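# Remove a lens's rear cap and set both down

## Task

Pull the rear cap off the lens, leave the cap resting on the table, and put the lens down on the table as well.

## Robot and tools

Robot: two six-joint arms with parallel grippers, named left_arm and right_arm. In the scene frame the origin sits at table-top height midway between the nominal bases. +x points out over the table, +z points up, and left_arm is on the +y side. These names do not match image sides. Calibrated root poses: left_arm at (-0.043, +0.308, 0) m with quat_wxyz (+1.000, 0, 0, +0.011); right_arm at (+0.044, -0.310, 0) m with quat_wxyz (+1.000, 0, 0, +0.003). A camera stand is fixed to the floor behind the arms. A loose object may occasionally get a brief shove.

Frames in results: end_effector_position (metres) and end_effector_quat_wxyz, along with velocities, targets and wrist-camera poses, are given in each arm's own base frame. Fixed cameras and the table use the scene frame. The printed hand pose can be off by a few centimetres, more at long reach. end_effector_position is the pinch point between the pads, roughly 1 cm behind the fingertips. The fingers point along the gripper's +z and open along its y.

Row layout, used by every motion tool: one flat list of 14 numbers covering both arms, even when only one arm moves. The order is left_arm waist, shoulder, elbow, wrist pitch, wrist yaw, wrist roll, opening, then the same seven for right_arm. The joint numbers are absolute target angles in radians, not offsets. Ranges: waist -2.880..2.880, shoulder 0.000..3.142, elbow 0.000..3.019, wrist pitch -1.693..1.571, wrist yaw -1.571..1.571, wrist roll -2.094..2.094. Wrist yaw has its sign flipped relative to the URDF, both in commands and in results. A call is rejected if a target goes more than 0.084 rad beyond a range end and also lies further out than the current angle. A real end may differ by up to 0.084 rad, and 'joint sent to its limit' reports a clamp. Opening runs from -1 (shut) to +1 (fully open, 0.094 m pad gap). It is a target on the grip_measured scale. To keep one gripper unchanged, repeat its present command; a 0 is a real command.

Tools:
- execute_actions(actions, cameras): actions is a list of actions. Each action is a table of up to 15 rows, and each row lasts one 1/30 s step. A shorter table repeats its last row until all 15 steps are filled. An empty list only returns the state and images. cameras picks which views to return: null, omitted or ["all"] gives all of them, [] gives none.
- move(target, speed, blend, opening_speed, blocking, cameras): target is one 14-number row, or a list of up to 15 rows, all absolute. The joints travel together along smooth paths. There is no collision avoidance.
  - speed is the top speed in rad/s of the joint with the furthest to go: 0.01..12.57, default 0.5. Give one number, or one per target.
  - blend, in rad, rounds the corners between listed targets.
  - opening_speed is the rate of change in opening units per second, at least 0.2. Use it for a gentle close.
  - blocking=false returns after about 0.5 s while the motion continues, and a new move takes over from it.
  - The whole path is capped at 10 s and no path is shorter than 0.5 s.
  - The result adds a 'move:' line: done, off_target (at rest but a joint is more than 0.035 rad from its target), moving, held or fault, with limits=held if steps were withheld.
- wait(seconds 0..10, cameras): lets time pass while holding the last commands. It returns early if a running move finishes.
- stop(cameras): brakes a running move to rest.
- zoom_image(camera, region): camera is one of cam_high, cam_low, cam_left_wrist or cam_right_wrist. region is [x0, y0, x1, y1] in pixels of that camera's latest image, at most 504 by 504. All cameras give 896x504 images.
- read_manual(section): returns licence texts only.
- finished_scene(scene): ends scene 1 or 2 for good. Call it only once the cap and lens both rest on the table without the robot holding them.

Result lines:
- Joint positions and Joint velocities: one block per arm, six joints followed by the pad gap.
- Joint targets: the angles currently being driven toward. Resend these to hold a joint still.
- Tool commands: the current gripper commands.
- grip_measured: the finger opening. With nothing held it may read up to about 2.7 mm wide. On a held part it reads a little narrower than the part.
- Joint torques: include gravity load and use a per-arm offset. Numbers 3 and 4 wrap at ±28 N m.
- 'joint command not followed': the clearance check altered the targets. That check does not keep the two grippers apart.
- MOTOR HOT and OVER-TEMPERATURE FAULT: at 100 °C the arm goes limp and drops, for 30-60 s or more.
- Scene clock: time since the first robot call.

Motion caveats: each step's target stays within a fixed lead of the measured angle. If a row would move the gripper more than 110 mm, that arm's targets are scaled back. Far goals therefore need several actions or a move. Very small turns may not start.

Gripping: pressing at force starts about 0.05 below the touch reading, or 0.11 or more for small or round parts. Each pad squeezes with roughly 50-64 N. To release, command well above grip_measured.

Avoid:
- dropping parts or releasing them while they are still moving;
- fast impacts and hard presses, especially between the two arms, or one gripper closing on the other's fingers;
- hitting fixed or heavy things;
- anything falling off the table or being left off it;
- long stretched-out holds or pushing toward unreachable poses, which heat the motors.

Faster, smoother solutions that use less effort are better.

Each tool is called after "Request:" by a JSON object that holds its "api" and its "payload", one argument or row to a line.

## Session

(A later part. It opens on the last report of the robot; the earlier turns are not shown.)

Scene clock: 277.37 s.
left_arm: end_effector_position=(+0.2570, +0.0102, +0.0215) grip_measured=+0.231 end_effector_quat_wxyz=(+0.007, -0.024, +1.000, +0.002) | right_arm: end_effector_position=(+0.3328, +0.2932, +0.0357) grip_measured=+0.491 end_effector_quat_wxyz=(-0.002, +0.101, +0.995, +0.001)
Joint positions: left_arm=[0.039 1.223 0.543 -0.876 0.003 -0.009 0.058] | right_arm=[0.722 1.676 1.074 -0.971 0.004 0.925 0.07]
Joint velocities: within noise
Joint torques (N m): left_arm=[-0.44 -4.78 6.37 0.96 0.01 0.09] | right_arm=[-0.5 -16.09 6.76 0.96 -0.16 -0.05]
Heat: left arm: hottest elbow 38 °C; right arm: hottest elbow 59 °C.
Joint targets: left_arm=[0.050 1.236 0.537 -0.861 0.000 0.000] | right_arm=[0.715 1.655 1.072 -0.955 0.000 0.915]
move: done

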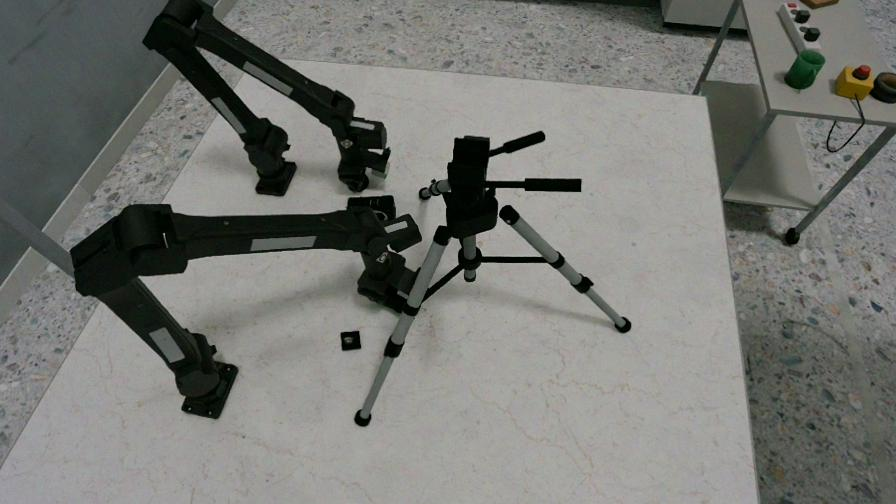

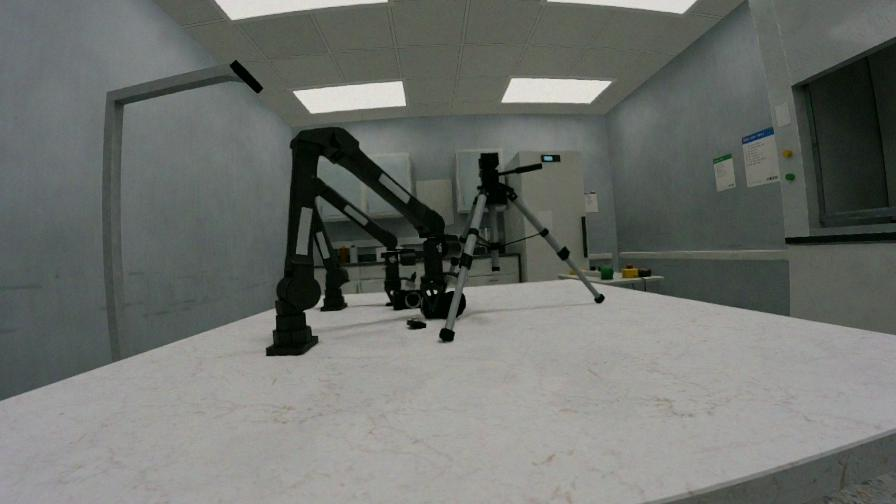

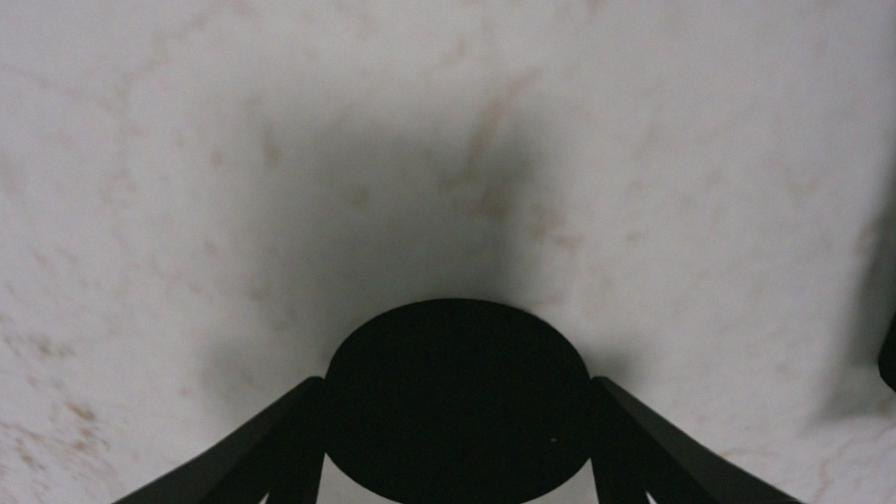

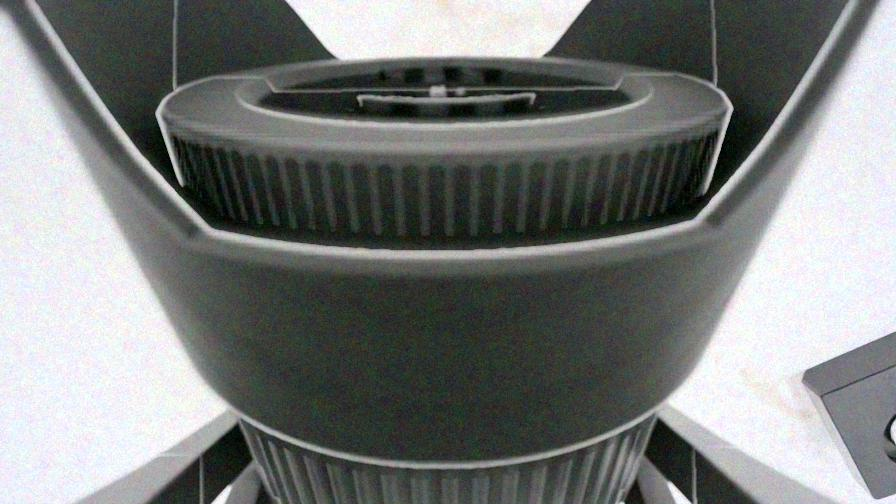

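Request:
{"api": "move", "payload": {
  "target": [
    [0.05,1.236,0.537,-0.861,0,0,0.1,0.715,1.664,1.071,-0.950,0,0.915,0.2],
    [0.05,1.236,0.537,-0.861,0,0,0.9,0.715,1.664,1.071,-0.950,0,0.915,1.0]
  ],
  "speed": 0.1,
  "opening_speed": 0.3
}}

Request:
{"api": "zoom_image", "payload": {
  "camera": "cam_low",
  "region": [370, 250, 470, 330]
}}

Scene clock: 297.37 s.
left_arm: end_effector_position=(+0.2579, +0.0102, +0.0214) grip_measured=+0.897 end_effector_quat_wxyz=(+0.009, -0.024, +1.000, +0.002) | right_arm: end_effector_position=(+0.3346, +0.2948, +0.0357) grip_measured=+0.997 end_effector_quat_wxyz=(+0.001, +0.101, +0.995, +0.004)
Joint positions: left_arm=[0.039 1.224 0.543 -0.872 0.003 -0.009 0.089] | right_arm=[0.722 1.676 1.074 -0.961 0.004 0.925 0.094]
Joint velocities: within noise
Joint torques (N m): left_arm=[-0.5 -5.07 6.32 0.83 0.03 0.1] | right_arm=[-0.15 -15.5 6.78 0.73 -0.11 -0.08]
Heat: left arm: hottest elbow 39 °C; right arm: hottest elbow 55 °C.
Joint targets: left_arm=[0.050 1.236 0.537 -0.861 0.000 0.000] | right_arm=[0.715 1.664 1.071 -0.950 0.000 0.915]
move: done

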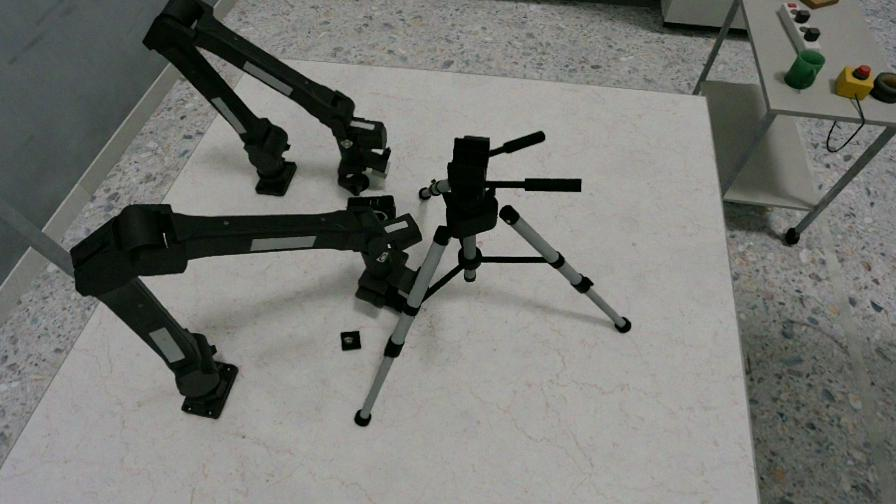

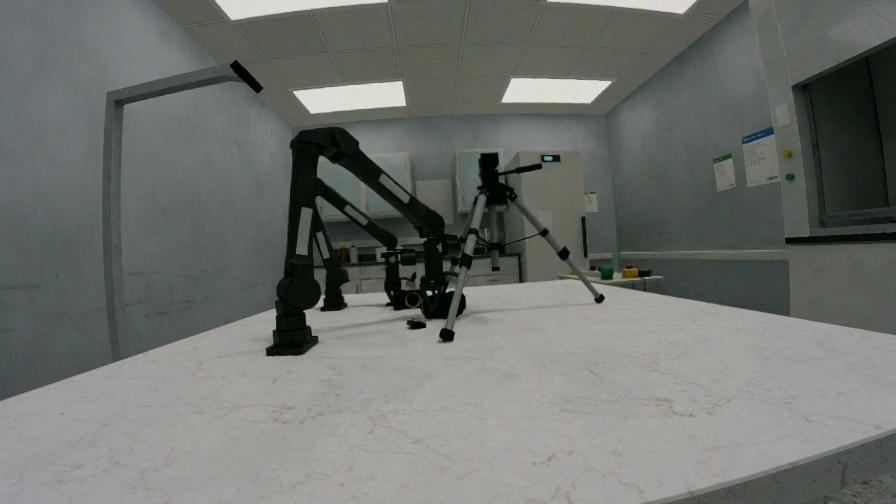

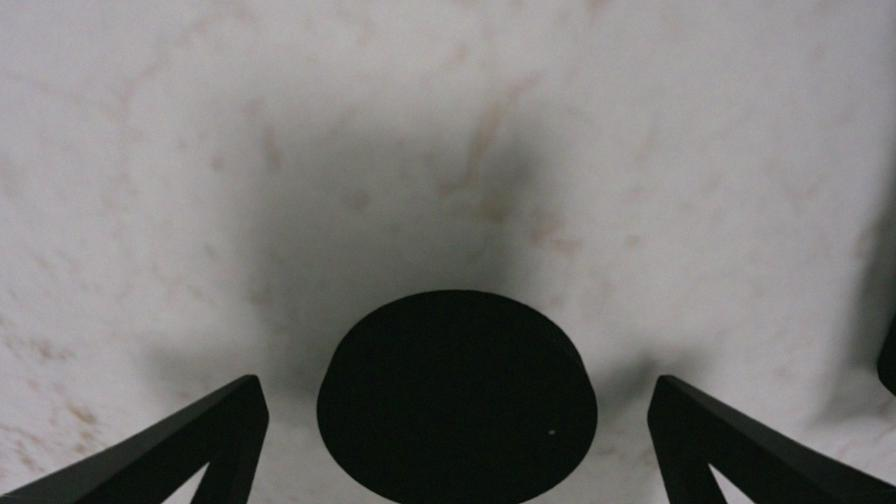

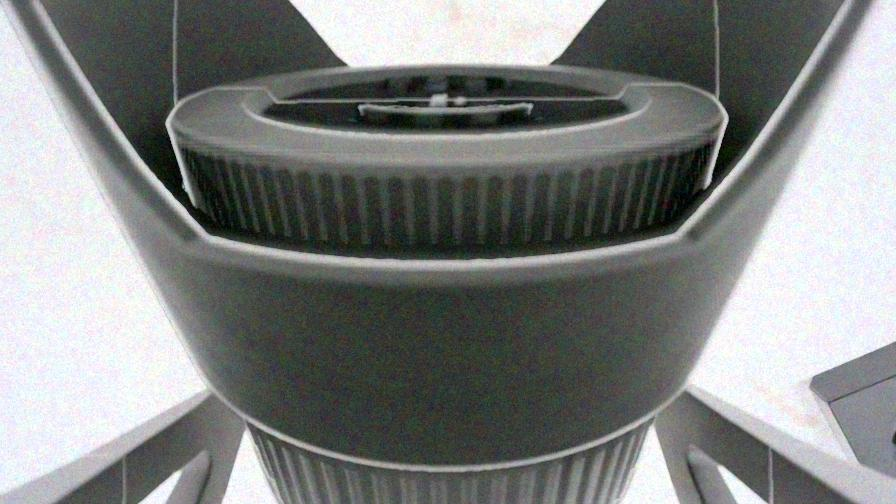

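Scaled by 5.040.

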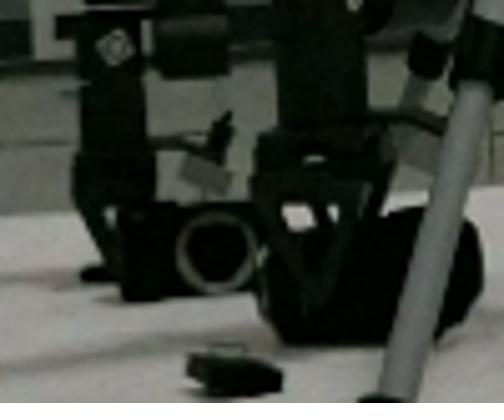

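Request:
{"api": "move", "payload": {
  "target": [0.05,1.05,0.76,-1.25,0,0,0.9,0.718,1.562,1.25,-1.205,0,0.918,1],
  "speed": 0.3
}}

Request:
{"api": "wait", "payload": {
  "seconds": 1.5,
  "cameras": ["cam_right_wrist","cam_high"]
}}

Scene clock: 306.60 s.
left_arm: end_effector_position=(+0.2511, +0.0099, +0.1177) grip_measured=+0.898 end_effector_quat_wxyz=(-0.005, -0.024, +1.000, +0.001) | right_arm: end_effector_position=(+0.3318, +0.2923, +0.1170) grip_measured=+0.998 end_effector_quat_wxyz=(-0.005, +0.101, +0.995, -0.003)
Joint positions: left_arm=[0.039 1.055 0.714 -1.24 0.003 -0.009 0.089] | right_arm=[0.722 1.575 1.188 -1.196 0.004 0.925 0.094]
Joint velocities: within noise
Joint torques (N m): left_arm=[-0.5 -5.42 11.66 -0.17 0.02 0.09] | right_arm=[-0.15 -15.09 12.19 -0.05 -0.16 -0.01]
Heat: left arm: hottest elbow 39 °C; right arm: hottest elbow 54 °C.
Joint targets: left_arm=[0.050 1.050 0.760 -1.250 0.000 0.000] | right_arm=[0.718 1.562 1.250 -1.205 0.000 0.918]
move: off_target (left_arm, right_arm); left_arm: the elbow is farthest, 0.046 rad from its target; right_arm: the elbow is farthest, 0.062 rad from its target

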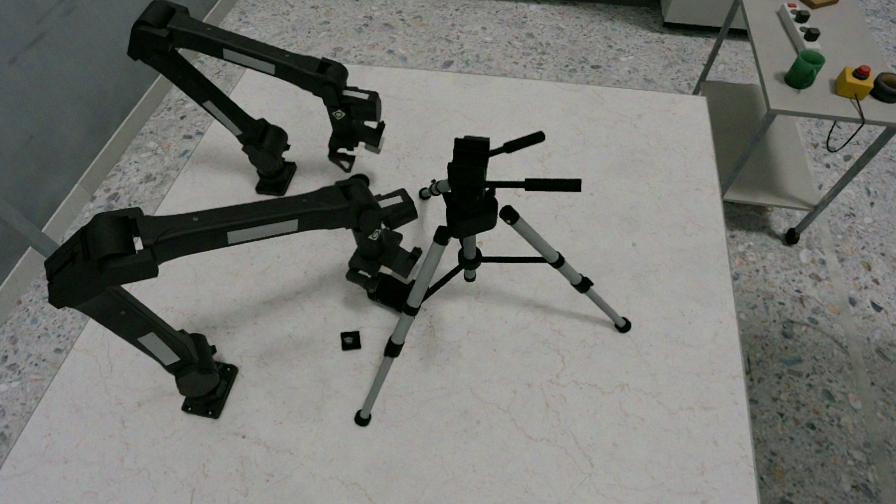

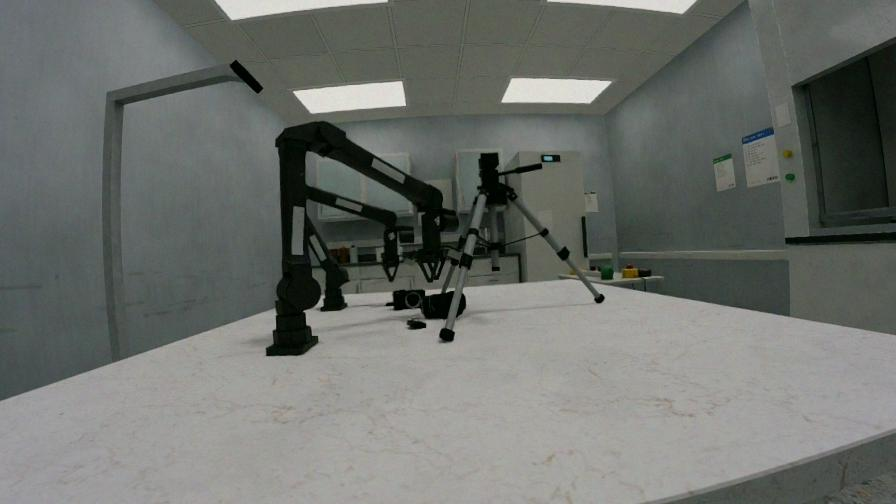

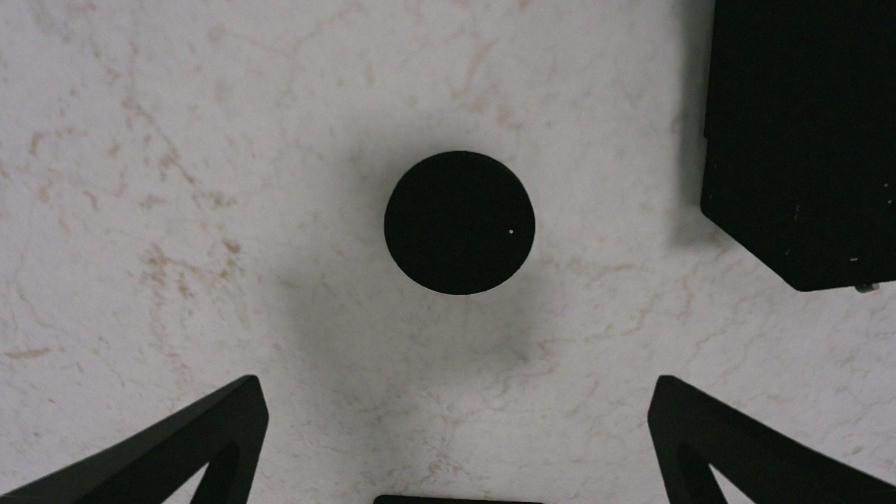

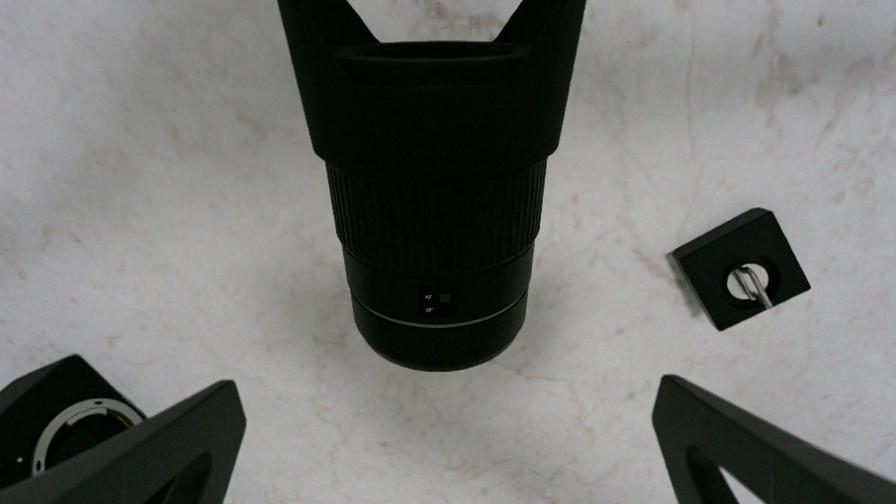

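Scene clock: 308.10 s.
left_arm: end_effector_position=(+0.2511, +0.0099, +0.1177) grip_measured=+0.898 end_effector_quat_wxyz=(-0.006, -0.024, +1.000, +0.001) | right_arm: end_effector_position=(+0.3318, +0.2923, +0.1170) grip_measured=+0.998 end_effector_quat_wxyz=(-0.005, +0.101, +0.995, -0.003)
Joint positions: left_arm=[0.039 1.055 0.714 -1.241 0.003 -0.009 0.089] | right_arm=[0.722 1.575 1.188 -1.196 0.004 0.925 0.094]
Joint velocities: within noise
Joint torques (N m): left_arm=[-0.32 -5.3 11.62 -0.17 0.03 0.1] | right_arm=[0.15 -15.21 11.99 -0.09 -0.08 -0.02]
Heat: left arm: hottest elbow 39 °C; right arm: hottest elbow 54 °C.
Joint targets: left_arm=[0.050 1.050 0.760 -1.250 0.000 0.000] | right_arm=[0.718 1.562 1.250 -1.205 0.000 0.918]
Tool commands: left_gripper/opening=+0.9 right_gripper/opening=+1.0
wait: 1.50 s; at rest by 0.17 s
Images, in order (width x height): cam_high 896x504, cam_right_wrist 896x504.

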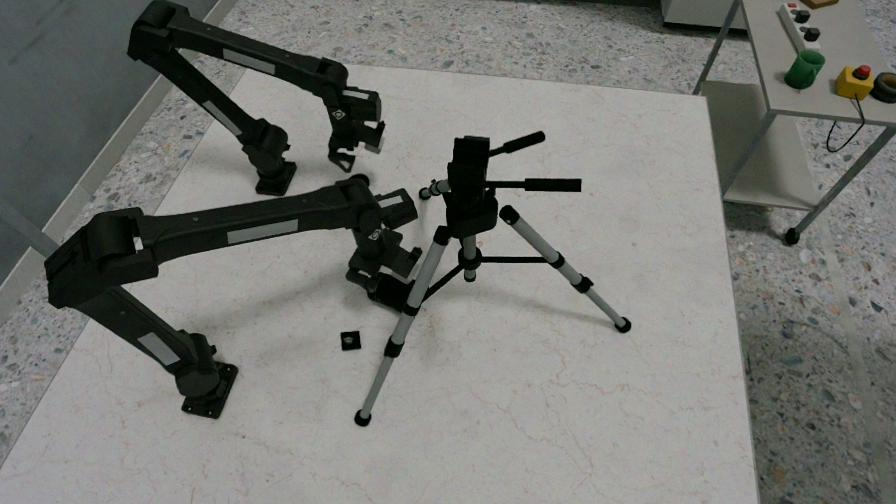

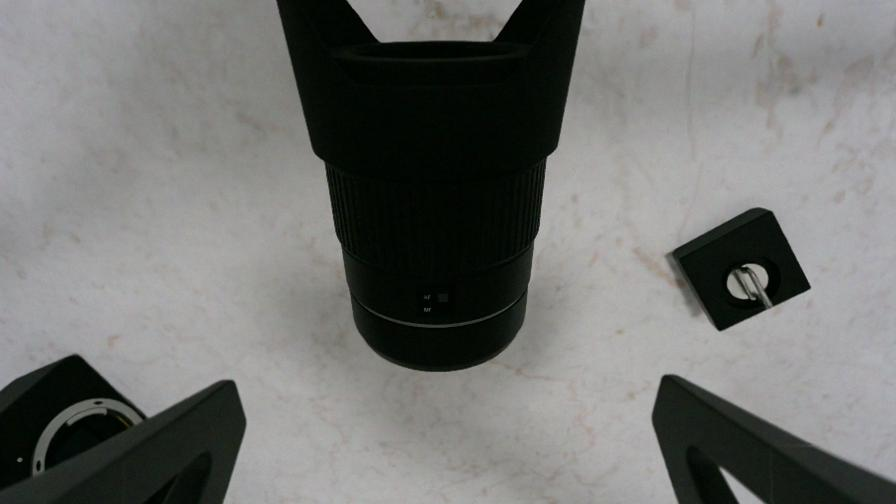

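Request:
{"api": "wait", "payload": {
  "seconds": 1.5,
  "cameras": ["cam_right_wrist"]
}}

Scene clock: 315.87 s.
left_arm: end_effector_position=(+0.2511, +0.0099, +0.1177) grip_measured=+0.898 end_effector_quat_wxyz=(-0.006, -0.024, +1.000, +0.001) | right_arm: end_effector_position=(+0.3318, +0.2923, +0.1170) grip_measured=+0.998 end_effector_quat_wxyz=(-0.005, +0.101, +0.995, -0.003)
Joint positions: left_arm=[0.039 1.055 0.714 -1.241 0.003 -0.009 0.089] | right_arm=[0.722 1.575 1.188 -1.196 0.004 0.925 0.094]
Joint velocities: within noise
Joint torques (N m): left_arm=[-0.44 -5.42 11.67 -0.18 0.01 0.09] | right_arm=[-0.85 -14.45 12.41 0.27 -0.12 -0.04]
Heat: left arm: hottest elbow 40 °C; right arm: hottest elbow 55 °C.
Joint targets: left_arm=[0.050 1.050 0.760 -1.250 0.000 0.000] | right_arm=[0.718 1.562 1.250 -1.205 0.000 0.918]
Tool commands: left_gripper/opening=+0.9 right_gripper/opening=+1.0
wait: 1.50 s; at rest from the start
Images, in order (width x height): cam_right_wrist 896x504.

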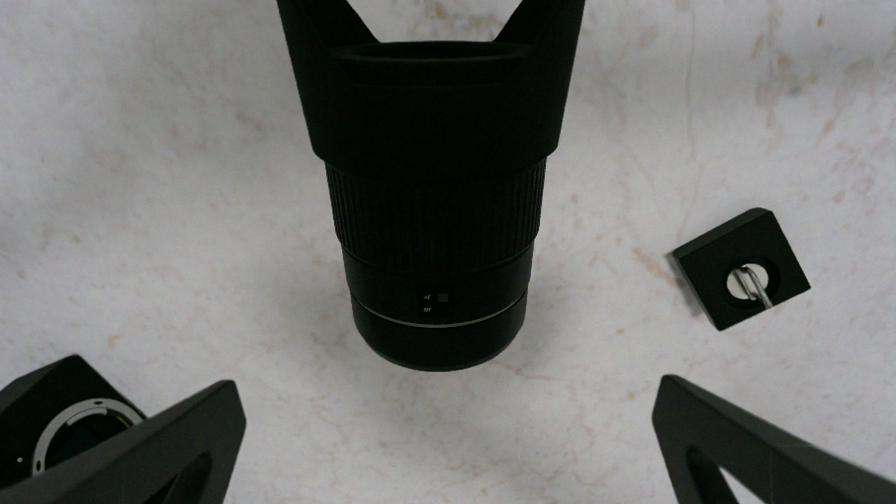

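Stable.

Request:
{"api": "finished_scene", "payload": {
  "scene": 2
}}

The scene is finished: the task was done.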